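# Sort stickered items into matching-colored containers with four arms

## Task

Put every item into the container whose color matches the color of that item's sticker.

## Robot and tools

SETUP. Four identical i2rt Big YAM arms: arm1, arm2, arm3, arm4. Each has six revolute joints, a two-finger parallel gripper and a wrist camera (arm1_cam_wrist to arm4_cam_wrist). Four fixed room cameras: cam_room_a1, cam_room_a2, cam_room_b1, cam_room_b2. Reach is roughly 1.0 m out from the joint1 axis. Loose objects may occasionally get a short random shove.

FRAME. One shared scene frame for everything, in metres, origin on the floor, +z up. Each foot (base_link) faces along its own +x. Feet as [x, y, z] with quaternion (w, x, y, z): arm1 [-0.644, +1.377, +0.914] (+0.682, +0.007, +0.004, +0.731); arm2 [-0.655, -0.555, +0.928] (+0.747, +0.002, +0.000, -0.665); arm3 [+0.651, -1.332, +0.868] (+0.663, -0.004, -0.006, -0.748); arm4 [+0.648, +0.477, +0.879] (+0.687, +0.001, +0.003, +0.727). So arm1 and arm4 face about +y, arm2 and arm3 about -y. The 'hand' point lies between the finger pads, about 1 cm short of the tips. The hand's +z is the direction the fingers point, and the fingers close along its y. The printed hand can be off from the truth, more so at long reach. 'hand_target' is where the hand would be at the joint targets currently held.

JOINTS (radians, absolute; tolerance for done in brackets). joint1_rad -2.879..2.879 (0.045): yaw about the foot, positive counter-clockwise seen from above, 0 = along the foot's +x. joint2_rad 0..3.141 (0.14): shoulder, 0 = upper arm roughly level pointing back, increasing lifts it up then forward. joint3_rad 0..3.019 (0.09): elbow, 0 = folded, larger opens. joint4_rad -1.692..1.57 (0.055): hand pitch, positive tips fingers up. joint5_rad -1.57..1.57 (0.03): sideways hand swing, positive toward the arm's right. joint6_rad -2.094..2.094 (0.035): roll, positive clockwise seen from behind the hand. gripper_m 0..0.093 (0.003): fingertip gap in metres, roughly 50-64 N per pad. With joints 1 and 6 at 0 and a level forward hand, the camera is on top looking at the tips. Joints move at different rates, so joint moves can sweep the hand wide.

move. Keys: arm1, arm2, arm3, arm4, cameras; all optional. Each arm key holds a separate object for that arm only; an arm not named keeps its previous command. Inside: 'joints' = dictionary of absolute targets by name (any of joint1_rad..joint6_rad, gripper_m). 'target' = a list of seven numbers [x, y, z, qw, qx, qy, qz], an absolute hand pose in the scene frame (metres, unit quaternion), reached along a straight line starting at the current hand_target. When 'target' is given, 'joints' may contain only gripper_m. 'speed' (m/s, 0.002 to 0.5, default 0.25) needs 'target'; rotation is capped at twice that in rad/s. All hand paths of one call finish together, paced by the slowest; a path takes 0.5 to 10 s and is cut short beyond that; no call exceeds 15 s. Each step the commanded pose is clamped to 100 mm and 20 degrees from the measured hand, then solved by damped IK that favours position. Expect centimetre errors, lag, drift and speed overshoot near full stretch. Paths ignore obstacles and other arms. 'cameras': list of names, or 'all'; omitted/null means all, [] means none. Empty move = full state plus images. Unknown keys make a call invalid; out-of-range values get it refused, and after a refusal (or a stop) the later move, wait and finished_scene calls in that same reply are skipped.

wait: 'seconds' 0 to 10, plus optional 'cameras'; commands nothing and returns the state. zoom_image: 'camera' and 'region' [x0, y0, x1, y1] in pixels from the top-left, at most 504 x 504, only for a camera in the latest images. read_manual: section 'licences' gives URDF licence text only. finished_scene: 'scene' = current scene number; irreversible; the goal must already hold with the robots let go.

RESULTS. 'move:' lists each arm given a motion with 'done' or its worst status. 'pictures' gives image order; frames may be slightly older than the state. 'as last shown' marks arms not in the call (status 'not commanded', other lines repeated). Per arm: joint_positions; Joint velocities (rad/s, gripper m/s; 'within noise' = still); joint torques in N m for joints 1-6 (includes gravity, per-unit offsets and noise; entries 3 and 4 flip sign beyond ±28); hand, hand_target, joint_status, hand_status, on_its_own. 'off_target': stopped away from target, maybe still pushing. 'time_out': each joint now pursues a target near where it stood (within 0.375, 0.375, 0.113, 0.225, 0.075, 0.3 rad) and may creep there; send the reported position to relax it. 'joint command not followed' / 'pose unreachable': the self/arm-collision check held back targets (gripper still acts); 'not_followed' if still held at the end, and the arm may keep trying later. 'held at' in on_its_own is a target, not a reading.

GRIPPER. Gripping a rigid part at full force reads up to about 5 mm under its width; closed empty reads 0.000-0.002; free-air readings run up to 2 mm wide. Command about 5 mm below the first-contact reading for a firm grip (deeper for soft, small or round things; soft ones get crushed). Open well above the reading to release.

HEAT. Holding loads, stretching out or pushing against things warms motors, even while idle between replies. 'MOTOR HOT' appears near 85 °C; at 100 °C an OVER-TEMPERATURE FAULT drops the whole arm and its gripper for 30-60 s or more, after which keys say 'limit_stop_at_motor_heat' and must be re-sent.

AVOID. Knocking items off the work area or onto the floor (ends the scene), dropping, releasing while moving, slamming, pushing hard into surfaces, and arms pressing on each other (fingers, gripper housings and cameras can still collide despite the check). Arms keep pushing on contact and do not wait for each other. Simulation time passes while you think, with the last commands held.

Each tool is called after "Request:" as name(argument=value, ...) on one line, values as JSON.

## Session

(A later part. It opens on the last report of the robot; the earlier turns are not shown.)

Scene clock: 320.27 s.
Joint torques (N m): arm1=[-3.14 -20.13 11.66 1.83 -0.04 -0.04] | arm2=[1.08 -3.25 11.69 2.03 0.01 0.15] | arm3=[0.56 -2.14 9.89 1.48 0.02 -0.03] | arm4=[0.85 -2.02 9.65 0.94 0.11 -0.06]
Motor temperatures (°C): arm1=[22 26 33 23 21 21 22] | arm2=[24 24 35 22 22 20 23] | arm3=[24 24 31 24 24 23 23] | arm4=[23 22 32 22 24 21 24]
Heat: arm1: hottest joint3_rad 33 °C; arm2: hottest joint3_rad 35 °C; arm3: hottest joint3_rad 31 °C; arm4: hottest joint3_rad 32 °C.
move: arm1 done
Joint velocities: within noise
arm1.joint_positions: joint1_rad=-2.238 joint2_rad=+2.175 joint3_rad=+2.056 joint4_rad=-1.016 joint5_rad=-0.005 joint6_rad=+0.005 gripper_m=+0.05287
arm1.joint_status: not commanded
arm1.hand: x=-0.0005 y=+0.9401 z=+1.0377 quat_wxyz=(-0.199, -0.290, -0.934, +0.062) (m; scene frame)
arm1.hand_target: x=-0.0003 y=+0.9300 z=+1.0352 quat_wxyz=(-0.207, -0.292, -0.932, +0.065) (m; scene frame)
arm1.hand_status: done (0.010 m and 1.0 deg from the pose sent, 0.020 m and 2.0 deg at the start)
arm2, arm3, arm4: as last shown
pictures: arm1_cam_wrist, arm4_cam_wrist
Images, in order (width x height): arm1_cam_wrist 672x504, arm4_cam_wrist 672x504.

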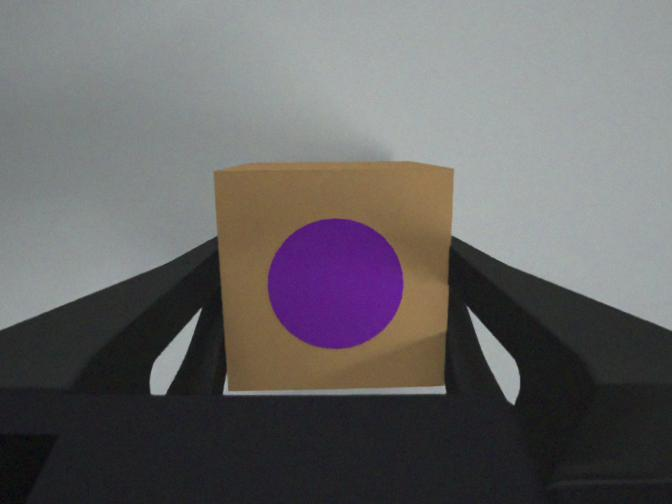

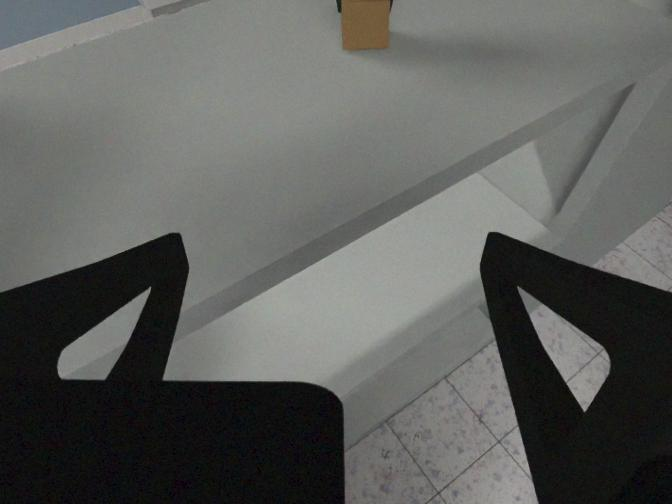

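Request:
move(arm1={"target":[0.0,0.925,1.02,0.2065,0.2919,0.9314,-0.0647],"speed":0.06}, cameras=["arm4_cam_wrist"])

Request:
move(arm1={"target":[0.0,0.925,1.008,0.2065,0.2919,0.9314,-0.0647],"speed":0.06}, cameras=["arm1_cam_wrist","arm4_cam_wrist"])

Scene clock: 327.47 s.
Joint torques (N m): arm1=[-3.31 -19.37 11.19 1.76 -0.01 -0.04] | arm2=[1.03 -3.25 11.69 2.02 0.01 0.16] | arm3=[0.56 -2.02 9.96 1.5 0.02 -0.02] | arm4=[0.26 -2.32 9.5 0.92 0.11 -0.07]
Motor temperatures (°C): arm1=[22 27 33 23 21 21 22] | arm2=[24 24 35 22 22 20 23] | arm3=[24 24 31 24 24 23 23] | arm4=[23 22 32 22 24 21 24]
Heat: arm1: hottest joint3_rad 33 °C; arm2: hottest joint3_rad 35 °C; arm3: hottest joint3_rad 31 °C; arm4: hottest joint3_rad 32 °C.
move: arm1 off_target
Joint velocities: within noise
arm1.joint_positions: joint1_rad=-2.242 joint2_rad=+2.180 joint3_rad=+2.049 joint4_rad=-0.988 joint5_rad=-0.008 joint6_rad=+0.004 gripper_m=+0.05287
arm1.joint_status: not commanded
arm1.hand: x=+0.0017 y=+0.9354 z=+1.0339 quat_wxyz=(-0.208, -0.290, -0.932, +0.064) (m; scene frame)
arm1.hand_target: x=-0.0004 y=+0.9253 z=+1.0203 quat_wxyz=(-0.207, -0.292, -0.932, +0.065) (m; scene frame)
arm1.hand_status: off_target (0.017 m and 0.3 deg from the pose sent, 0.023 m and 1.0 deg at the start)
arm2, arm3, arm4: as last shown
pictures: arm4_cam_wrist
Images, in order (width x height): arm4_cam_wrist 672x504.

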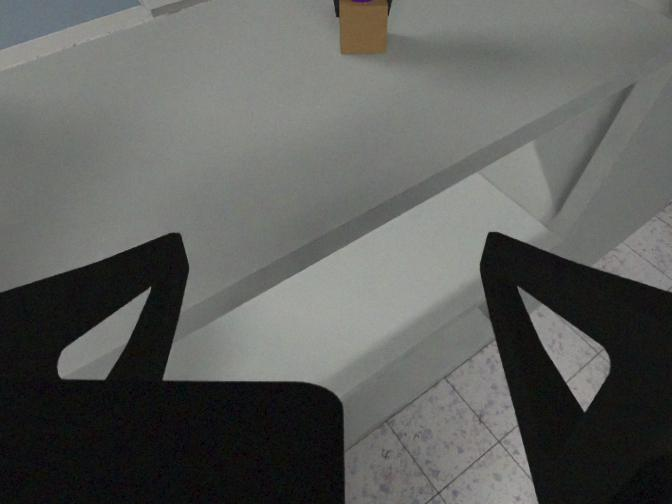

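Scene clock: 328.43 s.
Joint torques (N m): arm1=[-3.49 -18.61 9.85 1.96 -0.09 -0.03] | arm2=[0.97 -3.31 11.71 2 0.01 0.15] | arm3=[0.73 -2.14 9.92 1.5 0.01 -0.02] | arm4=[0.56 -1.96 9.59 1.07 0.11 -0.08]
Motor temperatures (°C): arm1=[22 27 33 23 21 21 22] | arm2=[24 24 35 22 22 20 23] | arm3=[24 24 31 24 24 23 23] | arm4=[23 22 32 22 24 21 24]
Heat: arm1: hottest joint3_rad 33 °C; arm2: hottest joint3_rad 35 °C; arm3: hottest joint3_rad 31 °C; arm4: hottest joint3_rad 32 °C.
move: arm1 off_target
Joint velocities: within noise
arm1.joint_positions: joint1_rad=-2.242 joint2_rad=+2.180 joint3_rad=+2.042 joint4_rad=-0.963 joint5_rad=-0.008 joint6_rad=+0.003 gripper_m=+0.05287
arm1.joint_status: not commanded
arm1.hand: x=+0.0043 y=+0.9333 z=+1.0328 quat_wxyz=(-0.216, -0.289, -0.930, +0.066) (m; scene frame)
arm1.hand_target: x=-0.0006 y=+0.9257 z=+1.0084 quat_wxyz=(-0.206, -0.292, -0.932, +0.065) (m; scene frame)
arm1.hand_status: off_target (0.027 m and 1.1 deg from the pose sent, 0.028 m and 0.3 deg at the start)
arm2, arm3, arm4: as last shown
pictures: arm1_cam_wrist, arm4_cam_wrist
Images, in order (width x height): arm1_cam_wrist 672x504, arm4_cam_wrist 672x504.

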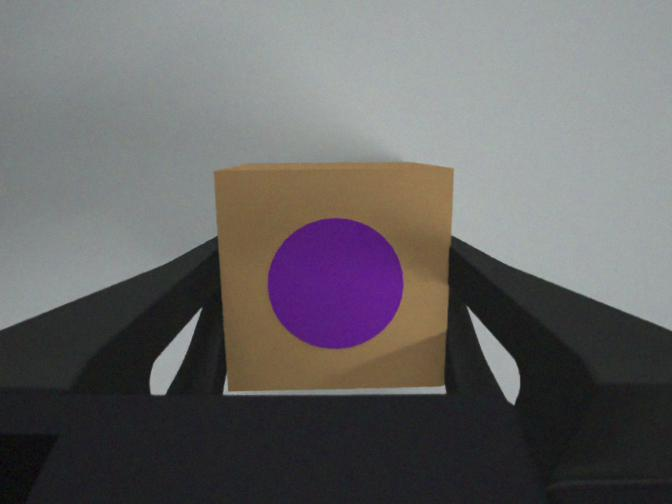

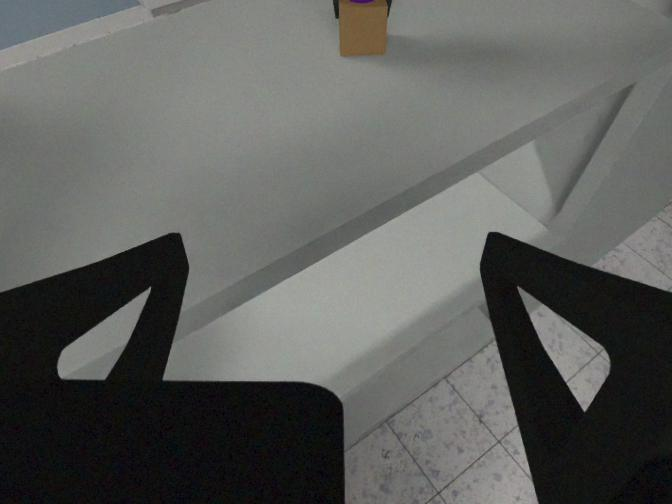

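Request:
move(arm1={"target":[0.0,0.925,0.995,0.2065,0.2919,0.9314,-0.0647],"speed":0.06}, cameras=["arm4_cam_wrist"])

Request:
zoom_image(camera="arm4_cam_wrist", region=[290, 0, 440, 110])

Scene clock: 333.53 s.
Joint torques (N m): arm1=[-2.78 -18.08 8.7 2.07 -0.07 0] | arm2=[1.08 -3.25 11.71 2 0.01 0.15] | arm3=[0.67 -2.08 9.94 1.5 0.02 -0.02] | arm4=[0.85 -1.55 9.52 1.03 0.1 -0.07]
Motor temperatures (°C): arm1=[22 27 33 23 21 21 22] | arm2=[24 24 35 22 22 20 23] | arm3=[24 24 31 24 24 23 23] | arm4=[23 22 32 22 24 21 24]
Heat: arm1: hottest joint3_rad 33 °C; arm2: hottest joint3_rad 35 °C; arm3: hottest joint3_rad 31 °C; arm4: hottest joint3_rad 32 °C.
move: arm1 off_target
Joint velocities: within noise
arm1.joint_positions: joint1_rad=-2.243 joint2_rad=+2.180 joint3_rad=+2.033 joint4_rad=-0.933 joint5_rad=-0.007 joint6_rad=+0.001 gripper_m=+0.05287
arm1.joint_status: not commanded
arm1.hand: x=+0.0075 y=+0.9306 z=+1.0320 quat_wxyz=(-0.225, -0.288, -0.928, +0.070) (m; scene frame)
arm1.hand_target: x=-0.0009 y=+0.9260 z=+0.9959 quat_wxyz=(-0.207, -0.292, -0.932, +0.065) (m; scene frame)
arm1.hand_status: off_target (0.038 m and 2.3 deg from the pose sent, 0.039 m and 1.1 deg at the start)
arm2, arm3, arm4: as last shown
pictures: arm4_cam_wrist
Images, in order (width x height): arm4_cam_wrist 672x504.

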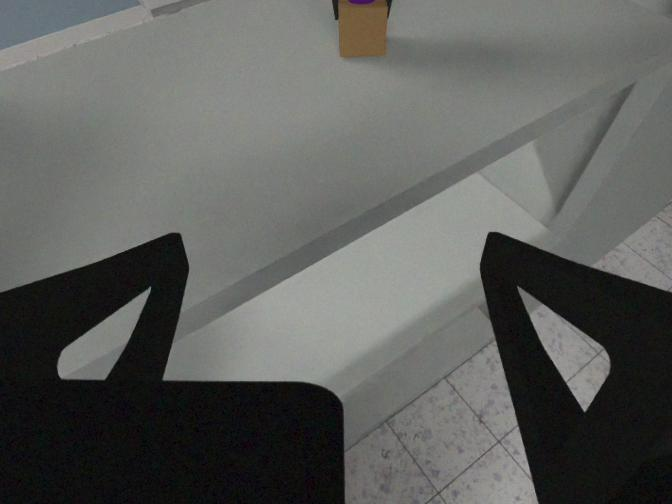

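Scaled by 3.360.

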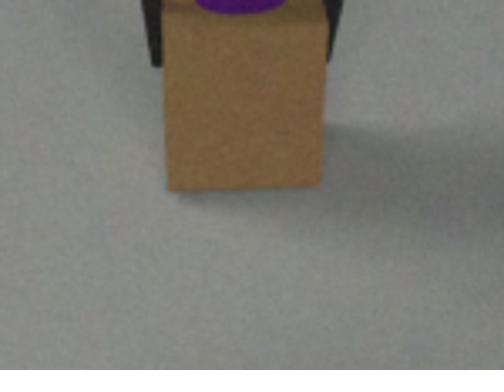

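Request:
move(arm1={"target":[0.004,0.93,1.015,0.2065,0.2919,0.9314,-0.0647],"speed":0.1}, cameras=[])

Request:
move(arm1={"joints":{"gripper_m":0.093}}, cameras=["arm1_cam_wrist","arm4_cam_wrist"])

Scene clock: 338.37 s.
Joint torques (N m): arm1=[-1.67 -18.61 12.26 0.39 0.08 0.07] | arm2=[0.97 -3.25 11.69 2 0 0.15] | arm3=[0.73 -2.14 9.88 1.46 0.02 -0.01] | arm4=[0.67 -1.79 9.4 1.03 0.07 -0.07]
Motor temperatures (°C): arm1=[22 27 33 23 21 21 22] | arm2=[24 24 35 22 22 20 23] | arm3=[24 24 31 24 24 23 23] | arm4=[23 22 32 22 24 21 24]
Heat: arm1: hottest joint3_rad 33 °C; arm2: hottest joint3_rad 35 °C; arm3: hottest joint3_rad 31 °C; arm4: hottest joint3_rad 32 °C.
move: arm1 off_target
Joint velocities: within noise
arm1.joint_positions: joint1_rad=-2.243 joint2_rad=+2.179 joint3_rad=+2.032 joint4_rad=-0.934 joint5_rad=-0.006 joint6_rad=+0.001 gripper_m=+0.05287
arm1.joint_status: not commanded
arm1.hand: x=+0.0069 y=+0.9309 z=+1.0317 quat_wxyz=(-0.224, -0.288, -0.928, +0.070) (m; scene frame)
arm1.hand_target: x=+0.0038 y=+0.9303 z=+1.0151 quat_wxyz=(-0.207, -0.292, -0.932, +0.065) (m; scene frame)
arm1.hand_status: off_target (0.017 m and 2.2 deg from the pose sent, 0.017 m and 2.3 deg at the start)
arm2, arm3, arm4: as last shown
pictures: none
No camera images: "cameras" was empty.

Scene clock: 338.97 s.
Joint torques (N m): arm1=[-2.14 -20.25 12.21 0.76 0.07 0.06] | arm2=[1.08 -3.37 11.67 2.03 0 0.15] | arm3=[0.73 -1.96 9.95 1.5 0.01 -0.03] | arm4=[0.85 -2.26 9.51 1.09 0.11 -0.06]
Motor temperatures (°C): arm1=[22 27 33 23 21 21 22] | arm2=[24 24 35 22 22 20 23] | arm3=[24 24 31 24 24 23 23] | arm4=[23 22 32 22 24 21 24]
Heat: arm1: hottest joint3_rad 33 °C; arm2: hottest joint3_rad 35 °C; arm3: hottest joint3_rad 31 °C; arm4: hottest joint3_rad 32 °C.
move: arm1 done
Joint velocities: within noise
arm1.joint_positions: joint1_rad=-2.243 joint2_rad=+2.194 joint3_rad=+2.032 joint4_rad=-0.948 joint5_rad=-0.006 joint6_rad=+0.001 gripper_m=+0.09297
arm1.joint_status: all done
arm1.hand: x=+0.0041 y=+0.9327 z=+1.0189 quat_wxyz=(-0.211, -0.289, -0.931, +0.066) (m; scene frame)
arm1.hand_target: x=+0.0038 y=+0.9303 z=+1.0152 quat_wxyz=(-0.207, -0.292, -0.932, +0.065) (m; scene frame)
arm1.hand_status: not commanded
arm2.joint_positions: joint1_rad=+2.119 joint2_rad=+0.608 joint3_rad=+0.512 joint4_rad=-0.186 joint5_rad=-0.001 joint6_rad=-0.008 gripper_m=+0.09402
arm2.joint_status: not commanded
arm2.hand: x=-0.3672 y=-0.3305 z=+1.2272 quat_wxyz=(-0.570, +0.263, -0.753, -0.195) (m; scene frame)
arm2.hand_target: x=-0.3707 y=-0.3318 z=+1.2190 quat_wxyz=(-0.562, +0.263, -0.759, -0.196) (m; scene frame)
arm2.hand_status: not commanded
arm3.joint_positions: joint1_rad=-1.982 joint2_rad=+0.606 joint3_rad=+0.499 joint4_rad=-0.195 joint5_rad=+0.000 joint6_rad=-0.003 gripper_m=+0.09401
arm3.joint_status: not commanded
arm3.hand: x=+0.3372 y=-1.1428 z=+1.1526 quat_wxyz=(+0.151, -0.779, +0.214, +0.570) (m; scene frame)
arm3.hand_target: x=+0.3399 y=-1.1405 z=+1.1541 quat_wxyz=(+0.153, -0.777, +0.219, +0.570) (m; scene frame)
arm3.hand_status: not commanded
arm4.joint_positions: joint1_rad=+0.909 joint2_rad=+0.607 joint3_rad=+0.503 joint4_rad=-0.188 joint5_rad=+0.000 joint6_rad=+0.013 gripper_m=+0.09402
arm4.joint_status: not commanded
arm4.hand: x=+0.3495 y=+0.6865 z=+1.1721 quat_wxyz=(-0.172, +0.763, -0.245, -0.572) (m; scene frame)
arm4.hand_target: x=+0.3520 y=+0.6861 z=+1.1692 quat_wxyz=(-0.176, +0.767, -0.243, -0.568) (m; scene frame)
arm4.hand_status: not commanded
pictures: arm1_cam_wrist, arm4_cam_wrist
Images, in order (width x height): arm1_cam_wrist 672x504, arm4_cam_wrist 672x504.

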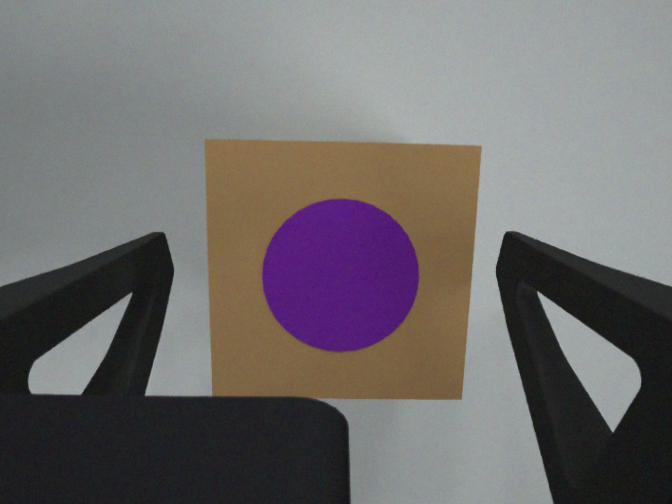

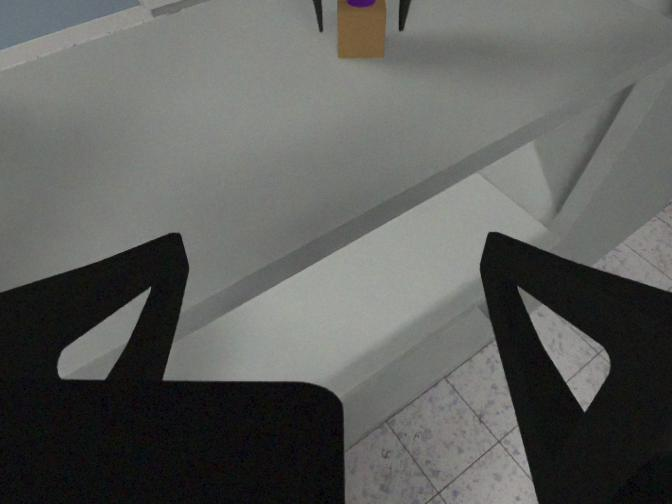

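Request:
move(arm1={"target":[-0.035,0.955,1.125,0.2065,0.2919,0.9314,-0.0647],"speed":0.3}, cameras=[])

Request:
move(arm1={"target":[-0.4,1.21,1.136,0.2065,0.2919,0.9314,-0.0647],"speed":0.4}, arm4={"target":[0.2,0.79,1.16,0.0654,-0.9306,0.2952,0.2063],"speed":0.3}, cameras=["arm4_cam_wrist"])

Request:
move(arm4={"target":[0.046,0.901,1.15,0.0654,-0.9306,0.2952,0.2063],"speed":0.3}, cameras=["arm4_cam_wrist"])

Scene clock: 350.53 s.
Joint torques (N m): arm1=[-1.9 -18.37 13.37 0.64 -0.01 0.03] | arm2=[1.03 -3.31 11.71 1.98 0.01 0.14] | arm3=[0.67 -2.2 9.89 1.51 0.01 -0.02] | arm4=[0.5 -2.43 9.59 1.09 0.09 -0.06]
Motor temperatures (°C): arm1=[22 27 33 23 21 21 22] | arm2=[24 24 35 22 22 20 23] | arm3=[24 24 31 24 24 23 23] | arm4=[23 22 33 22 24 21 24]
Heat: arm1: hottest joint3_rad 33 °C; arm2: hottest joint3_rad 35 °C; arm3: hottest joint3_rad 31 °C; arm4: hottest joint3_rad 33 °C.
move: arm1 done
Joint velocities: within noise
arm1.joint_positions: joint1_rad=-2.243 joint2_rad=+2.015 joint3_rad=+2.005 joint4_rad=-1.113 joint5_rad=-0.006 joint6_rad=+0.001 gripper_m=+0.09297
arm1.joint_status: not commanded
arm1.hand: x=-0.0355 y=+0.9608 z=+1.1210 quat_wxyz=(-0.205, -0.289, -0.933, +0.064) (m; scene frame)
arm1.hand_target: x=-0.0350 y=+0.9552 z=+1.1248 quat_wxyz=(-0.207, -0.292, -0.932, +0.065) (m; scene frame)
arm1.hand_status: done (0.007 m and 0.4 deg from the pose sent, 0.115 m and 0.6 deg at the start)
arm2, arm3, arm4: as last shown
pictures: none
No camera images: "cameras" was empty.

Scene clock: 352.63 s.
Joint torques (N m): arm1=[-2.32 0.56 11.59 0.64 0 0.02] | arm2=[1.14 -3.25 11.67 1.98 0.01 0.15] | arm3=[0.62 -2.32 9.96 1.46 0.02 -0.01] | arm4=[1.08 -13.74 12.75 0.36 0.21 0.02]
Motor temperatures (°C): arm1=[22 27 33 23 21 21 22] | arm2=[24 24 35 22 22 20 23] | arm3=[24 24 31 24 24 23 23] | arm4=[23 22 33 22 24 21 24]
Heat: arm1: hottest joint3_rad 33 °C; arm2: hottest joint3_rad 35 °C; arm3: hottest joint3_rad 31 °C; arm4: hottest joint3_rad 33 °C.
move: arm1 done; arm4 off_target
Joint velocities: within noise
arm1.joint_positions: joint1_rad=-2.243 joint2_rad=+0.780 joint3_rad=+0.786 joint4_rad=-1.110 joint5_rad=-0.006 joint6_rad=+0.001 gripper_m=+0.09297
arm1.joint_status: not commanded
arm1.hand: x=-0.3987 y=+1.2111 z=+1.1376 quat_wxyz=(-0.214, -0.289, -0.931, +0.067) (m; scene frame)
arm1.hand_target: x=-0.4000 y=+1.2101 z=+1.1360 quat_wxyz=(-0.207, -0.292, -0.932, +0.065) (m; scene frame)
arm1.hand_status: done (0.002 m and 1.0 deg from the pose sent, 0.442 m and 0.4 deg at the start)
arm2, arm3: as last shown
arm4.joint_positions: joint1_rad=+0.909 joint2_rad=+1.481 joint3_rad=+1.414 joint4_rad=-1.097 joint5_rad=+0.006 joint6_rad=+0.013 gripper_m=+0.09402
arm4.joint_status: not commanded
arm4.hand: x=+0.2111 y=+0.7835 z=+1.1427 quat_wxyz=(-0.060, +0.932, -0.299, -0.194) (m; scene frame)
arm4.hand_target: x=+0.2007 y=+0.7896 z=+1.1598 quat_wxyz=(-0.065, +0.931, -0.295, -0.207) (m; scene frame)
arm4.hand_status: off_target (0.022 m and 1.6 deg from the pose sent, 0.182 m and 48.4 deg at the start)
pictures: arm4_cam_wrist
Images, in order (width x height): arm4_cam_wrist 672x504.

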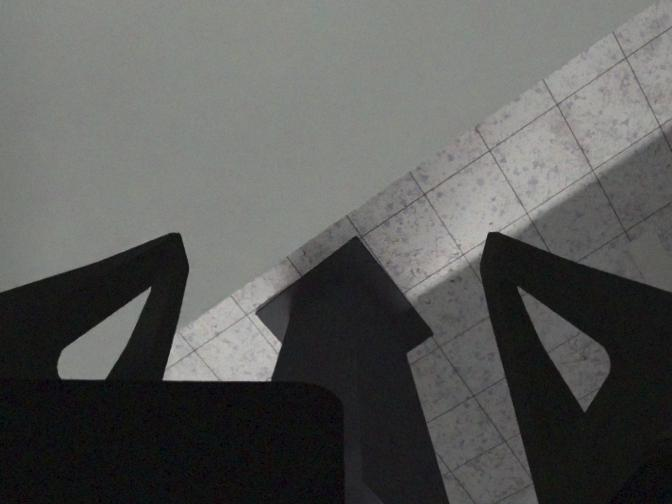

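Scene clock: 354.17 s.
Joint torques (N m): arm1=[-2.43 0.15 11.71 0.77 0.01 0.05] | arm2=[0.91 -3.25 11.71 2 0 0.15] | arm3=[0.73 -2.2 9.95 1.51 0.01 -0.02] | arm4=[0.85 -22.24 12.85 0.27 0.12 -0.04]
Motor temperatures (°C): arm1=[22 27 33 23 21 21 22] | arm2=[24 24 35 22 22 20 23] | arm3=[24 24 31 24 24 23 23] | arm4=[23 22 34 22 24 21 24]
Heat: arm1: hottest joint3_rad 33 °C; arm2: hottest joint3_rad 35 °C; arm3: hottest joint3_rad 31 °C; arm4: hottest joint3_rad 34 °C.
move: arm4 off_target
Joint velocities: within noise
arm1, arm2, arm3: as last shown
arm4.joint_positions: joint1_rad=+0.909 joint2_rad=+2.021 joint3_rad=+2.133 joint4_rad=-1.269 joint5_rad=+0.006 joint6_rad=+0.013 gripper_m=+0.09402
arm4.joint_status: not commanded
arm4.hand: x=+0.0529 y=+0.8930 z=+1.1396 quat_wxyz=(-0.061, +0.932, -0.299, -0.197) (m; scene frame)
arm4.hand_target: x=+0.0467 y=+0.9007 z=+1.1500 quat_wxyz=(-0.066, +0.930, -0.295, -0.207) (m; scene frame)
arm4.hand_status: off_target (0.015 m and 1.3 deg from the pose sent, 0.203 m and 1.6 deg at the start)
pictures: arm4_cam_wrist
Images, in order (width x height): arm4_cam_wrist 672x504.

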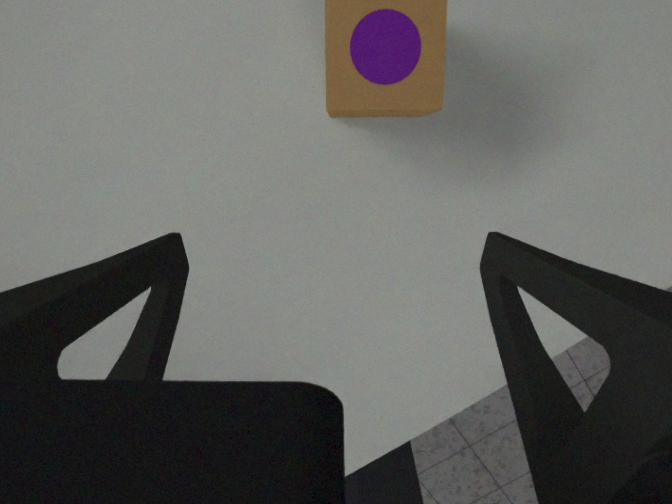

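Request:
move(arm4={"target":[-0.003,0.96,1.032,0.0654,-0.9306,0.2952,0.2063],"speed":0.15}, cameras=["arm4_cam_wrist"])

Scene clock: 363.37 s.
Joint torques (N m): arm1=[-2.37 -0.15 11.66 0.72 0.02 0.03] | arm2=[1.03 -3.19 11.69 1.99 0.01 0.15] | arm3=[0.73 -2.26 9.96 1.5 0.02 -0.01] | arm4=[0.44 -25 12.82 0.88 -0.08 -0.11]
Motor temperatures (°C): arm1=[21 27 33 23 21 21 22] | arm2=[24 24 35 22 22 20 23] | arm3=[24 24 31 24 24 23 23] | arm4=[23 22 37 22 24 21 24]
Heat: arm1: hottest joint3_rad 33 °C; arm2: hottest joint3_rad 35 °C; arm3: hottest joint3_rad 31 °C; arm4: hottest joint3_rad 37 °C.
move: arm4 off_target
Joint velocities: within noise
arm1, arm2, arm3: as last shown
arm4.joint_positions: joint1_rad=+0.883 joint2_rad=+2.264 joint3_rad=+2.256 joint4_rad=-1.158 joint5_rad=-0.001 joint6_rad=-0.009 gripper_m=+0.09402
arm4.joint_status: not commanded
arm4.hand: x=+0.0070 y=+0.9473 z=+1.0303 quat_wxyz=(-0.061, +0.932, -0.300, -0.193) (m; scene frame)
arm4.hand_target: x=-0.0022 y=+0.9593 z=+1.0322 quat_wxyz=(-0.066, +0.930, -0.295, -0.207) (m; scene frame)
arm4.hand_status: off_target (0.016 m and 1.7 deg from the pose sent, 0.138 m and 1.3 deg at the start)
pictures: arm4_cam_wrist
Images, in order (width x height): arm4_cam_wrist 672x504.

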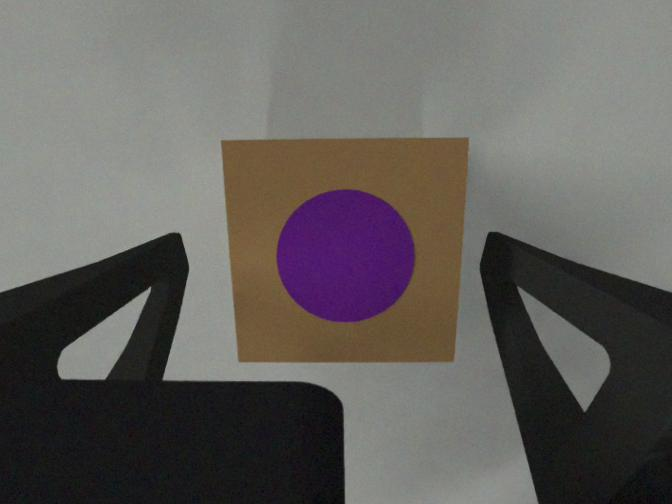

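Request:
move(arm4={"joints": {"gripper_m": 0.035}}, cameras=["arm4_cam_wrist"])

Scene clock: 397.40 s.
Joint torques (N m): arm1=[-2.2 -0.03 11.7 0.77 0.01 0] | arm2=[1.08 -3.19 11.71 2.02 0 0.15] | arm3=[0.85 -1.96 9.99 1.51 0.01 -0.03] | arm4=[0.62 -24.88 12.83 1.03 0 -0.07]
Motor temperatures (°C): arm1=[21 26 33 23 21 21 22] | arm2=[24 24 35 22 22 20 23] | arm3=[24 24 31 24 24 23 23] | arm4=[23 24 44 22 24 21 24]
Heat: arm1: hottest joint3_rad 33 °C; arm2: hottest joint3_rad 35 °C; arm3: hottest joint3_rad 31 °C; arm4: hottest joint3_rad 44 °C.
move: arm4 off_target
Joint velocities: within noise
arm1, arm2, arm3: as last shown
arm4.joint_positions: joint1_rad=+0.883 joint2_rad=+2.264 joint3_rad=+2.257 joint4_rad=-1.158 joint5_rad=-0.002 joint6_rad=-0.011 gripper_m=+0.05330
arm4.joint_status: gripper_m off_target (ended at +0.05332, target +0.03500)
arm4.hand: x=+0.0070 y=+0.9474 z=+1.0307 quat_wxyz=(-0.060, +0.932, -0.299, -0.194) (m; scene frame)
arm4.hand_target: x=-0.0021 y=+0.9595 z=+1.0322 quat_wxyz=(-0.066, +0.930, -0.295, -0.207) (m; scene frame)
arm4.hand_status: not commanded
pictures: arm4_cam_wrist
Images, in order (width x height): arm4_cam_wrist 672x504.

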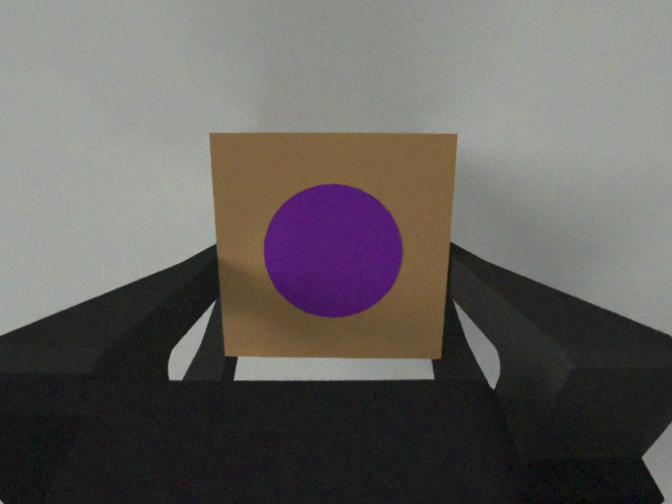

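Request:
move(arm4={"target": [0.03, 0.92, 1.13, 0.0654, -0.9306, 0.2952, 0.2063]}, cameras=[])

Request:
move(arm4={"target": [0.3, 0.73, 1.17, 0.0654, -0.9306, 0.2952, 0.2063], "speed": 0.4}, cameras=["arm4_cam_wrist"])

Request:
move(arm4={"joints": {"joint1_rad": -1.2, "joint2_rad": 0.8, "joint3_rad": 0.8, "joint4_rad": -1.134, "joint5_rad": 0, "joint6_rad": 0}}, cameras=["arm4_cam_wrist"])

Scene clock: 403.37 s.
Joint torques (N m): arm1=[-2.14 0.15 11.66 0.73 0.02 0.01] | arm2=[1.03 -3.25 11.73 1.99 0 0.16] | arm3=[0.73 -2.2 9.95 1.48 0.01 -0.02] | arm4=[1.2 -24.18 10.15 0.34 0.2 0.11]
Motor temperatures (°C): arm1=[21 25 33 23 21 21 22] | arm2=[24 24 35 22 22 20 23] | arm3=[24 24 31 24 24 23 23] | arm4=[23 24 44 22 24 21 25]
Heat: arm1: hottest joint3_rad 33 °C; arm2: hottest joint3_rad 35 °C; arm3: hottest joint3_rad 31 °C; arm4: hottest joint3_rad 44 °C.
move: arm4 done
Joint velocities: within noise
arm1, arm2, arm3: as last shown
arm4.joint_positions: joint1_rad=+0.888 joint2_rad=+2.111 joint3_rad=+2.257 joint4_rad=-1.273 joint5_rad=+0.000 joint6_rad=-0.011 gripper_m=+0.05330
arm4.joint_status: not commanded
arm4.hand: x=+0.0351 y=+0.9233 z=+1.1343 quat_wxyz=(-0.067, +0.929, -0.296, -0.211) (m; scene frame)
arm4.hand_target: x=+0.0300 y=+0.9199 z=+1.1300 quat_wxyz=(-0.065, +0.931, -0.295, -0.207) (m; scene frame)
arm4.hand_status: done (0.007 m and 0.6 deg from the pose sent, 0.106 m and 1.7 deg at the start)
pictures: none
No camera images: "cameras" was empty.

Scene clock: 404.87 s.
Joint torques (N m): arm1=[-1.85 0.32 11.66 0.77 0.02 0.02] | arm2=[1.03 -3.31 11.7 2.03 0 0.15] | arm3=[0.56 -1.96 9.94 1.51 0.02 -0.03] | arm4=[1.67 -8.47 9.02 0.5 0.14 0.06]
Motor temperatures (°C): arm1=[21 25 33 23 21 21 22] | arm2=[24 24 35 22 22 20 23] | arm3=[24 24 31 24 24 23 23] | arm4=[23 25 44 22 24 21 25]
Heat: arm1: hottest joint3_rad 33 °C; arm2: hottest joint3_rad 35 °C; arm3: hottest joint3_rad 31 °C; arm4: hottest joint3_rad 44 °C.
move: arm4 done
Joint velocities: within noise
arm1, arm2, arm3: as last shown
arm4.joint_positions: joint1_rad=+0.888 joint2_rad=+1.179 joint3_rad=+1.207 joint4_rad=-1.145 joint5_rad=+0.000 joint6_rad=-0.011 gripper_m=+0.05330
arm4.joint_status: not commanded
arm4.hand: x=+0.3016 y=+0.7306 z=+1.1763 quat_wxyz=(-0.068, +0.928, -0.296, -0.215) (m; scene frame)
arm4.hand_target: x=+0.3001 y=+0.7299 z=+1.1700 quat_wxyz=(-0.065, +0.931, -0.295, -0.206) (m; scene frame)
arm4.hand_status: done (0.007 m and 1.1 deg from the pose sent, 0.330 m and 0.6 deg at the start)
pictures: arm4_cam_wrist
Images, in order (width x height): arm4_cam_wrist 672x504.

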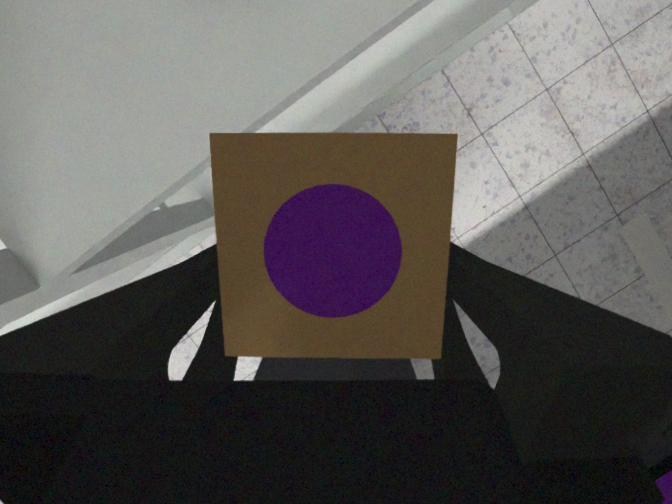

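Scene clock: 406.90 s.
Joint torques (N m): arm1=[-1.9 0.26 11.64 0.83 0.03 -0.01] | arm2=[1.03 -3.37 11.7 2.02 0.01 0.15] | arm3=[0.62 -2.08 9.91 1.5 0.02 -0.03] | arm4=[0.5 -3.14 9.18 0.92 0.08 0.13]
Motor temperatures (°C): arm1=[21 25 33 23 21 21 22] | arm2=[24 24 35 22 22 20 23] | arm3=[24 24 31 24 24 23 23] | arm4=[23 25 43 22 24 21 25]
Heat: arm1: hottest joint3_rad 33 °C; arm2: hottest joint3_rad 35 °C; arm3: hottest joint3_rad 31 °C; arm4: hottest joint3_rad 43 °C.
move: arm4 done
Joint velocities: within noise
arm1: as last shown
arm2.joint_positions: joint1_rad=+2.119 joint2_rad=+0.608 joint3_rad=+0.512 joint4_rad=-0.186 joint5_rad=-0.001 joint6_rad=-0.008 gripper_m=+0.09402
arm2.joint_status: not commanded
arm2.hand: x=-0.3672 y=-0.3305 z=+1.2272 quat_wxyz=(-0.570, +0.263, -0.753, -0.195) (m; scene frame)
arm2.hand_target: x=-0.3707 y=-0.3318 z=+1.2190 quat_wxyz=(-0.562, +0.263, -0.759, -0.196) (m; scene frame)
arm2.hand_status: not commanded
arm3.joint_positions: joint1_rad=-1.982 joint2_rad=+0.606 joint3_rad=+0.499 joint4_rad=-0.195 joint5_rad=+0.000 joint6_rad=-0.003 gripper_m=+0.09401
arm3.joint_status: not commanded
arm3.hand: x=+0.3372 y=-1.1428 z=+1.1526 quat_wxyz=(+0.151, -0.779, +0.214, +0.570) (m; scene frame)
arm3.hand_target: x=+0.3399 y=-1.1405 z=+1.1541 quat_wxyz=(+0.153, -0.777, +0.219, +0.570) (m; scene frame)
arm3.hand_status: not commanded
arm4.joint_positions: joint1_rad=-1.198 joint2_rad=+0.798 joint3_rad=+0.800 joint4_rad=-1.140 joint5_rad=+0.001 joint6_rad=-0.011 gripper_m=+0.05330
arm4.joint_status: all done
arm4.hand: x=+0.9138 y=+0.5989 z=+1.1043 quat_wxyz=(-0.208, +0.214, -0.954, -0.043) (m; scene frame)
arm4.hand_target: x=+0.9156 y=+0.5990 z=+1.1042 quat_wxyz=(-0.209, +0.207, -0.955, -0.045) (m; scene frame)
arm4.hand_status: not commanded
pictures: arm4_cam_wrist
Images, in order (width x height): arm4_cam_wrist 672x504.

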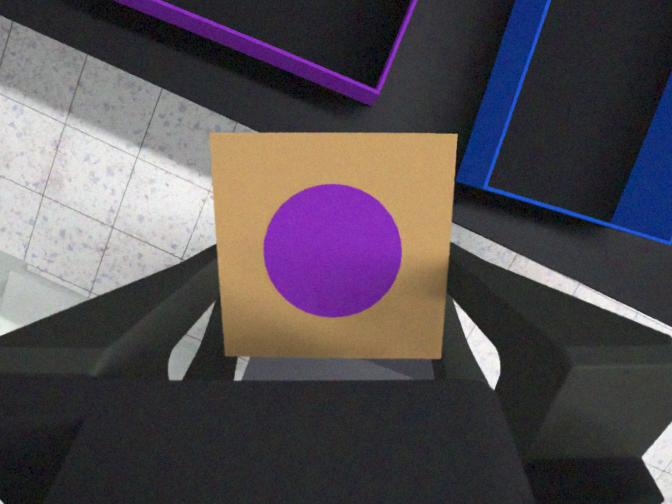

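Request:
move(arm4={"target": [1.10, 0.73, 0.93, 0.2094, -0.2461, 0.9448, 0.0546], "speed": 0.4}, cameras=["arm4_cam_wrist", "cam_room_b2"])

Request:
move(arm4={"target": [1.10, 0.73, 0.80, 0.2094, -0.2461, 0.9448, 0.0546]}, cameras=["arm4_cam_wrist"])

Scene clock: 413.00 s.
Joint torques (N m): arm1=[-2.14 0.38 11.75 0.59 0.01 0.03] | arm2=[0.97 -3.25 11.73 2.03 0 0.15] | arm3=[0.73 -2.2 9.96 1.47 0.01 -0.02] | arm4=[1.44 -14.15 10.25 1.1 -0.02 0.07]
Motor temperatures (°C): arm1=[21 25 33 23 21 21 22] | arm2=[24 24 35 22 22 20 23] | arm3=[24 24 31 24 24 23 23] | arm4=[23 24 41 22 24 21 25]
Heat: arm1: hottest joint3_rad 33 °C; arm2: hottest joint3_rad 35 °C; arm3: hottest joint3_rad 31 °C; arm4: hottest joint3_rad 41 °C.
move: arm4 off_target
Joint velocities: within noise
arm1, arm2, arm3: as last shown
arm4.joint_positions: joint1_rad=-1.125 joint2_rad=+1.609 joint3_rad=+0.926 joint4_rad=-0.500 joint5_rad=+0.002 joint6_rad=-0.002 gripper_m=+0.05330
arm4.joint_status: not commanded
arm4.hand: x=+1.0809 y=+0.7142 z=+0.9137 quat_wxyz=(-0.184, +0.245, -0.951, -0.045) (m; scene frame)
arm4.hand_target: x=+1.0989 y=+0.7294 z=+0.9307 quat_wxyz=(-0.209, +0.246, -0.945, -0.055) (m; scene frame)
arm4.hand_status: off_target (0.030 m and 3.2 deg from the pose sent, 0.287 m and 4.1 deg at the start)
pictures: arm4_cam_wrist, cam_room_b2
Images, in order (width x height): arm4_cam_wrist 672x504, cam_room_b2 672x504.

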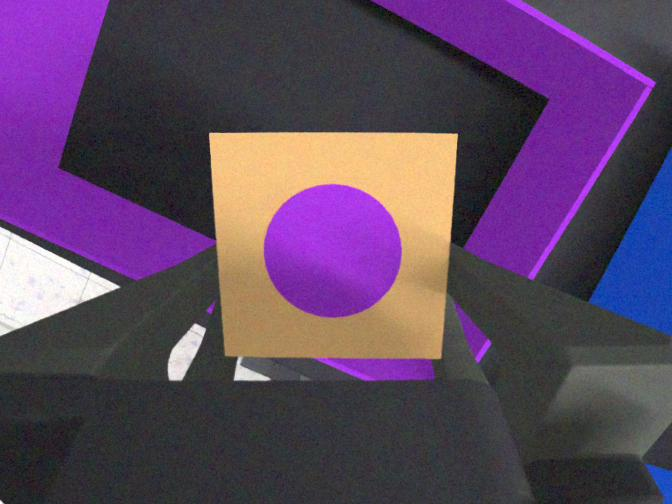

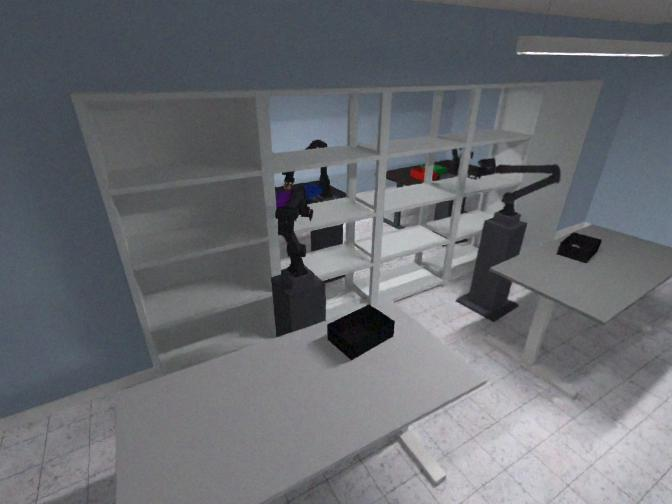

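Scene clock: 414.17 s.
Joint torques (N m): arm1=[-2.49 -0.56 11.74 0.72 0.05 0.05] | arm2=[0.97 -3.25 11.71 2.02 0.01 0.15] | arm3=[0.67 -2.02 9.96 1.48 0.02 -0.02] | arm4=[1.49 -16.85 5.53 1.2 -0.05 0.08]
Motor temperatures (°C): arm1=[21 25 33 23 21 21 22] | arm2=[24 24 35 22 22 20 23] | arm3=[24 24 31 24 24 23 23] | arm4=[23 25 41 22 24 21 25]
Heat: arm1: hottest joint3_rad 33 °C; arm2: hottest joint3_rad 35 °C; arm3: hottest joint3_rad 31 °C; arm4: hottest joint3_rad 41 °C.
move: arm4 done
Joint velocities: within noise
arm1.joint_positions: joint1_rad=-2.243 joint2_rad=+0.780 joint3_rad=+0.786 joint4_rad=-1.110 joint5_rad=-0.006 joint6_rad=+0.001 gripper_m=+0.09297
arm1.joint_status: not commanded
arm1.hand: x=-0.3987 y=+1.2111 z=+1.1376 quat_wxyz=(-0.214, -0.289, -0.931, +0.067) (m; scene frame)
arm1.hand_target: x=-0.4000 y=+1.2101 z=+1.1360 quat_wxyz=(-0.207, -0.292, -0.932, +0.065) (m; scene frame)
arm1.hand_status: not commanded
arm2, arm3: as last shown
arm4.joint_positions: joint1_rad=-1.125 joint2_rad=+1.897 joint3_rad=+0.888 joint4_rad=-0.145 joint5_rad=+0.002 joint6_rad=-0.002 gripper_m=+0.05330
arm4.joint_status: not commanded
arm4.hand: x=+1.0954 y=+0.7220 z=+0.7956 quat_wxyz=(-0.198, +0.244, -0.948, -0.049) (m; scene frame)
arm4.hand_target: x=+1.0999 y=+0.7299 z=+0.8002 quat_wxyz=(-0.209, +0.246, -0.945, -0.055) (m; scene frame)
arm4.hand_status: done (0.010 m and 1.5 deg from the pose sent, 0.116 m and 3.2 deg at the start)
pictures: arm4_cam_wrist
Images, in order (width x height): arm4_cam_wrist 672x504.

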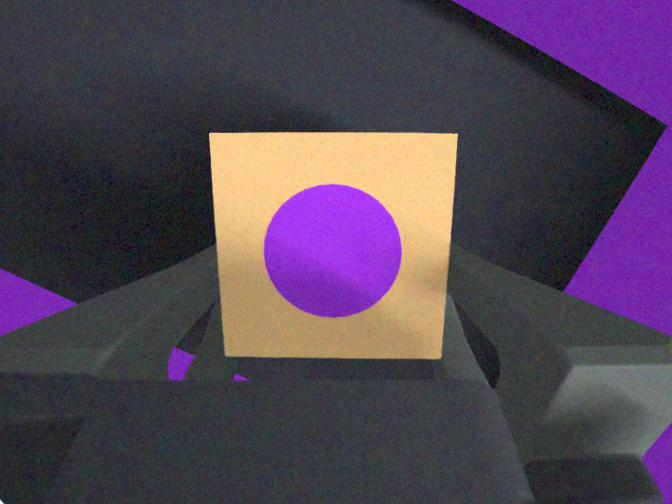

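Request:
move(arm4={"target": [1.10, 0.735, 0.772, 0.2094, -0.2461, 0.9448, 0.0546], "speed": 0.1}, cameras=[])

Request:
move(arm4={"target": [1.10, 0.735, 0.757, 0.2094, -0.2461, 0.9448, 0.0546], "speed": 0.1}, cameras=["arm4_cam_wrist"])

Scene clock: 418.80 s.
Joint torques (N m): arm1=[-1.96 0.73 11.77 0.51 -0.02 0.05] | arm2=[1.03 -3.14 11.7 2 0.01 0.15] | arm3=[0.67 -2.08 9.91 1.51 0.02 -0.01] | arm4=[1.32 -15.33 5.59 1.32 0.12 0.15]
Motor temperatures (°C): arm1=[21 25 33 23 21 21 22] | arm2=[24 24 35 22 22 20 23] | arm3=[24 24 31 24 24 23 23] | arm4=[23 25 40 22 24 21 25]
Heat: arm1: hottest joint3_rad 33 °C; arm2: hottest joint3_rad 35 °C; arm3: hottest joint3_rad 31 °C; arm4: hottest joint3_rad 40 °C.
move: arm4 done
Joint velocities: within noise
arm1, arm2, arm3: as last shown
arm4.joint_positions: joint1_rad=-1.116 joint2_rad=+1.953 joint3_rad=+0.888 joint4_rad=-0.078 joint5_rad=+0.002 joint6_rad=-0.002 gripper_m=+0.05330
arm4.joint_status: not commanded
arm4.hand: x=+1.0954 y=+0.7274 z=+0.7749 quat_wxyz=(-0.203, +0.248, -0.946, -0.051) (m; scene frame)
arm4.hand_target: x=+1.0997 y=+0.7349 z=+0.7721 quat_wxyz=(-0.209, +0.246, -0.945, -0.055) (m; scene frame)
arm4.hand_status: done (0.009 m and 0.8 deg from the pose sent, 0.027 m and 1.5 deg at the start)
pictures: none
No camera images: "cameras" was empty.

Scene clock: 419.77 s.
Joint torques (N m): arm1=[-2.43 0.15 11.74 0.68 -0.03 0] | arm2=[1.03 -3.25 11.69 2.03 0 0.15] | arm3=[0.67 -2.14 9.94 1.55 0.01 -0.02] | arm4=[1.55 -15.09 5.59 1.35 0.15 0.16]
Motor temperatures (°C): arm1=[21 25 33 23 21 21 22] | arm2=[24 24 35 22 22 20 23] | arm3=[24 24 31 24 24 23 23] | arm4=[23 25 40 22 24 21 25]
Heat: arm1: hottest joint3_rad 33 °C; arm2: hottest joint3_rad 35 °C; arm3: hottest joint3_rad 31 °C; arm4: hottest joint3_rad 40 °C.
move: arm4 done
Joint velocities: within noise
arm1, arm2, arm3: as last shown
arm4.joint_positions: joint1_rad=-1.116 joint2_rad=+1.988 joint3_rad=+0.888 joint4_rad=-0.041 joint5_rad=+0.002 joint6_rad=-0.002 gripper_m=+0.05330
arm4.joint_status: not commanded
arm4.hand: x=+1.0952 y=+0.7272 z=+0.7614 quat_wxyz=(-0.204, +0.248, -0.946, -0.052) (m; scene frame)
arm4.hand_target: x=+1.0997 y=+0.7348 z=+0.7572 quat_wxyz=(-0.209, +0.246, -0.945, -0.055) (m; scene frame)
arm4.hand_status: done (0.010 m and 0.8 deg from the pose sent, 0.020 m and 0.8 deg at the start)
pictures: arm4_cam_wrist
Images, in order (width x height): arm4_cam_wrist 672x504.

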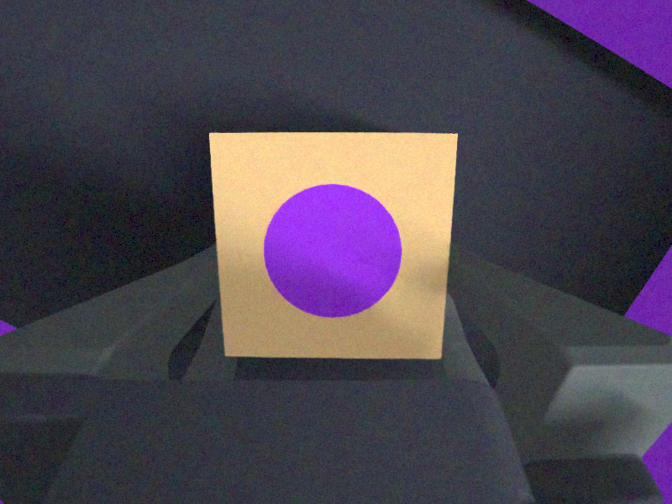

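Request:
move(arm4={"target": [1.10, 0.735, 0.742, 0.2094, -0.2461, 0.9448, 0.0546], "speed": 0.1}, cameras=[])

Request:
move(arm4={"target": [1.10, 0.735, 0.730, 0.2094, -0.2461, 0.9448, 0.0546], "speed": 0.1}, cameras=[])

Scene clock: 423.93 s.
Joint torques (N m): arm1=[-2.14 0.62 11.54 0.75 0.07 0.07] | arm2=[0.97 -3.25 11.71 2 0 0.15] | arm3=[0.73 -2.14 9.95 1.52 0.02 -0.02] | arm4=[1.2 -13.74 5.56 1.22 0.17 0.19]
Motor temperatures (°C): arm1=[21 25 33 23 21 21 22] | arm2=[24 24 35 22 22 20 23] | arm3=[24 24 31 24 24 23 23] | arm4=[23 25 39 22 24 21 26]
Heat: arm1: hottest joint3_rad 33 °C; arm2: hottest joint3_rad 35 °C; arm3: hottest joint3_rad 31 °C; arm4: hottest joint3_rad 39 °C.
move: arm4 off_target
Joint velocities: within noise
arm1, arm2, arm3: as last shown
arm4.joint_positions: joint1_rad=-1.116 joint2_rad=+2.006 joint3_rad=+0.888 joint4_rad=-0.002 joint5_rad=+0.002 joint6_rad=-0.001 gripper_m=+0.05330
arm4.joint_status: not commanded
arm4.hand: x=+1.0991 y=+0.7295 z=+0.7567 quat_wxyz=(-0.214, +0.247, -0.943, -0.054) (m; scene frame)
arm4.hand_target: x=+1.0994 y=+0.7346 z=+0.7424 quat_wxyz=(-0.209, +0.246, -0.945, -0.055) (m; scene frame)
arm4.hand_status: off_target (0.016 m and 0.6 deg from the pose sent, 0.021 m and 0.7 deg at the start)
pictures: none
No camera images: "cameras" was empty.

Scene clock: 424.90 s.
Joint torques (N m): arm1=[-2.73 0.21 11.56 0.8 0.03 0.04] | arm2=[0.97 -3.43 11.7 2 0.01 0.14] | arm3=[0.73 -2.14 9.96 1.47 0.01 -0.01] | arm4=[1.49 -11.87 5.34 0.99 0.14 0.13]
Motor temperatures (°C): arm1=[21 25 33 23 21 21 22] | arm2=[24 24 35 22 22 20 23] | arm3=[24 24 31 24 24 23 23] | arm4=[23 25 39 22 24 21 26]
Heat: arm1: hottest joint3_rad 33 °C; arm2: hottest joint3_rad 35 °C; arm3: hottest joint3_rad 31 °C; arm4: hottest joint3_rad 39 °C.
move: arm4 off_target
Joint velocities: within noise
arm1, arm2, arm3: as last shown
arm4.joint_positions: joint1_rad=-1.116 joint2_rad=+2.016 joint3_rad=+0.894 joint4_rad=+0.031 joint5_rad=+0.002 joint6_rad=-0.001 gripper_m=+0.05330
arm4.joint_status: not commanded
arm4.hand: x=+1.1058 y=+0.7333 z=+0.7567 quat_wxyz=(-0.227, +0.246, -0.940, -0.058) (m; scene frame)
arm4.hand_target: x=+1.0987 y=+0.7341 z=+0.7312 quat_wxyz=(-0.209, +0.246, -0.945, -0.054) (m; scene frame)
arm4.hand_status: off_target (0.027 m and 2.2 deg from the pose sent, 0.027 m and 0.6 deg at the start)
pictures: none
No camera images: "cameras" was empty.

Request:
move(arm4={"target": [1.10, 0.735, 0.748, 0.2094, -0.2461, 0.9448, 0.0546], "speed": 0.1}, cameras=[])

Request:
move(arm4={"joints": {"gripper_m": 0.093}}, cameras=["arm4_cam_wrist"])

Request:
move(arm4={"target": [1.065, 0.715, 0.90, 0.2094, -0.2461, 0.9448, 0.0546]}, cameras=["arm4_cam_wrist"])

Scene clock: 429.80 s.
Joint torques (N m): arm1=[-2.14 0.03 11.62 0.84 -0.02 0.03] | arm2=[1.14 -3.25 11.69 1.99 0 0.15] | arm3=[0.67 -1.9 9.91 1.48 0.01 -0.03] | arm4=[1.44 -15.62 4.96 0.06 0.15 0.18]
Motor temperatures (°C): arm1=[21 25 34 23 21 21 21] | arm2=[24 24 35 22 22 20 23] | arm3=[24 24 31 24 24 23 23] | arm4=[23 25 38 22 24 21 26]
Heat: arm1: hottest joint3_rad 34 °C; arm2: hottest joint3_rad 35 °C; arm3: hottest joint3_rad 31 °C; arm4: hottest joint3_rad 38 °C.
move: arm4 off_target
Joint velocities: within noise
arm1, arm2, arm3: as last shown
arm4.joint_positions: joint1_rad=-1.116 joint2_rad=+2.016 joint3_rad=+0.898 joint4_rad=+0.020 joint5_rad=+0.002 joint6_rad=+0.000 gripper_m=+0.05330
arm4.joint_status: not commanded
arm4.hand: x=+1.1058 y=+0.7332 z=+0.7568 quat_wxyz=(-0.224, +0.246, -0.941, -0.057) (m; scene frame)
arm4.hand_target: x=+1.0998 y=+0.7348 z=+0.7482 quat_wxyz=(-0.210, +0.246, -0.945, -0.055) (m; scene frame)
arm4.hand_status: off_target (0.011 m and 1.8 deg from the pose sent, 0.011 m and 2.2 deg at the start)
pictures: none
No camera images: "cameras" was empty.

Scene clock: 430.37 s.
Joint torques (N m): arm1=[-2.49 0.15 11.73 0.69 -0.02 0.02] | arm2=[0.97 -3.25 11.7 2.02 0.01 0.16] | arm3=[0.5 -2.08 9.95 1.51 0.02 -0.03] | arm4=[1.14 -15.74 4.89 0.31 0.11 0.12]
Motor temperatures (°C): arm1=[21 25 34 23 21 21 21] | arm2=[24 24 35 22 22 20 23] | arm3=[24 24 31 24 24 23 23] | arm4=[23 25 38 22 24 21 26]
Heat: arm1: hottest joint3_rad 34 °C; arm2: hottest joint3_rad 35 °C; arm3: hottest joint3_rad 31 °C; arm4: hottest joint3_rad 38 °C.
move: arm4 done
Joint velocities: within noise
arm1: as last shown
arm2.joint_positions: joint1_rad=+2.119 joint2_rad=+0.608 joint3_rad=+0.512 joint4_rad=-0.186 joint5_rad=-0.001 joint6_rad=-0.008 gripper_m=+0.09402
arm2.joint_status: not commanded
arm2.hand: x=-0.3672 y=-0.3305 z=+1.2272 quat_wxyz=(-0.570, +0.263, -0.753, -0.195) (m; scene frame)
arm2.hand_target: x=-0.3707 y=-0.3318 z=+1.2190 quat_wxyz=(-0.562, +0.263, -0.759, -0.196) (m; scene frame)
arm2.hand_status: not commanded
arm3.joint_positions: joint1_rad=-1.982 joint2_rad=+0.606 joint3_rad=+0.499 joint4_rad=-0.195 joint5_rad=+0.000 joint6_rad=-0.003 gripper_m=+0.09401
arm3.joint_status: not commanded
arm3.hand: x=+0.3372 y=-1.1428 z=+1.1526 quat_wxyz=(+0.151, -0.779, +0.214, +0.570) (m; scene frame)
arm3.hand_target: x=+0.3399 y=-1.1405 z=+1.1541 quat_wxyz=(+0.153, -0.777, +0.219, +0.570) (m; scene frame)
arm3.hand_status: not commanded
arm4.joint_positions: joint1_rad=-1.116 joint2_rad=+2.016 joint3_rad=+0.898 joint4_rad=+0.009 joint5_rad=+0.002 joint6_rad=+0.000 gripper_m=+0.09292
arm4.joint_status: all done
arm4.hand: x=+1.1039 y=+0.7322 z=+0.7557 quat_wxyz=(-0.219, +0.246, -0.942, -0.056) (m; scene frame)
arm4.hand_target: x=+1.1000 y=+0.7349 z=+0.7483 quat_wxyz=(-0.210, +0.246, -0.945, -0.055) (m; scene frame)
arm4.hand_status: not commanded
pictures: arm4_cam_wrist
Images, in order (width x height): arm4_cam_wrist 672x504.

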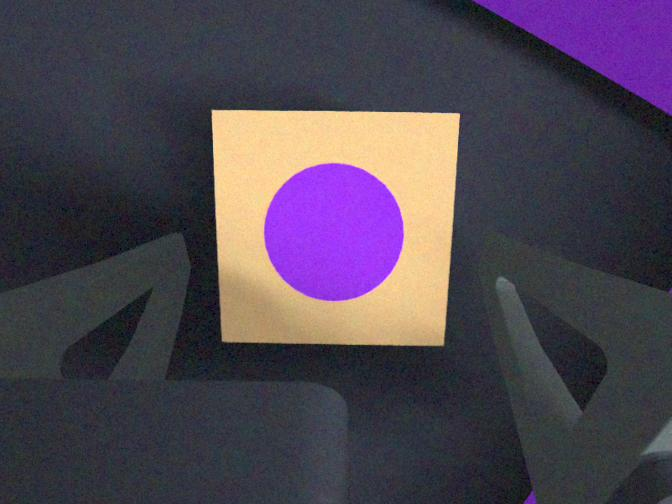

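Scene clock: 431.67 s.
Joint torques (N m): arm1=[-2.2 -0.15 11.64 0.84 0.01 0.06] | arm2=[1.03 -3.37 11.67 2 0.01 0.15] | arm3=[0.67 -1.96 9.94 1.46 0.02 -0.02] | arm4=[1.08 -12.81 6.46 0.42 0.14 0.13]
Motor temperatures (°C): arm1=[21 25 34 23 21 21 21] | arm2=[24 24 35 22 22 20 23] | arm3=[24 24 31 24 24 23 23] | arm4=[23 25 37 22 24 21 26]
Heat: arm1: hottest joint3_rad 34 °C; arm2: hottest joint3_rad 35 °C; arm3: hottest joint3_rad 31 °C; arm4: hottest joint3_rad 37 °C.
move: arm4 off_target
Joint velocities: within noise
arm1, arm2, arm3: as last shown
arm4.joint_positions: joint1_rad=-1.116 joint2_rad=+1.577 joint3_rad=+0.838 joint4_rad=-0.363 joint5_rad=+0.002 joint6_rad=+0.000 gripper_m=+0.09292
arm4.joint_status: not commanded
arm4.hand: x=+1.0721 y=+0.7144 z=+0.9085 quat_wxyz=(-0.223, +0.246, -0.942, -0.057) (m; scene frame)
arm4.hand_target: x=+1.0650 y=+0.7149 z=+0.9002 quat_wxyz=(-0.210, +0.246, -0.945, -0.055) (m; scene frame)
arm4.hand_status: off_target (0.011 m and 1.6 deg from the pose sent, 0.150 m and 1.2 deg at the start)
pictures: arm4_cam_wrist
Images, in order (width x height): arm4_cam_wrist 672x504.

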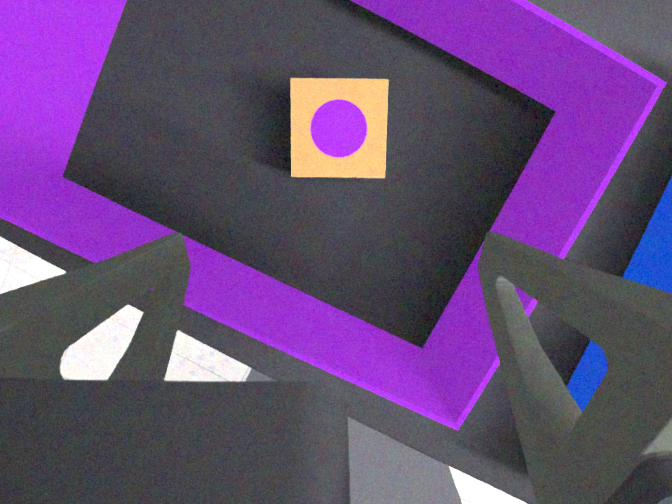

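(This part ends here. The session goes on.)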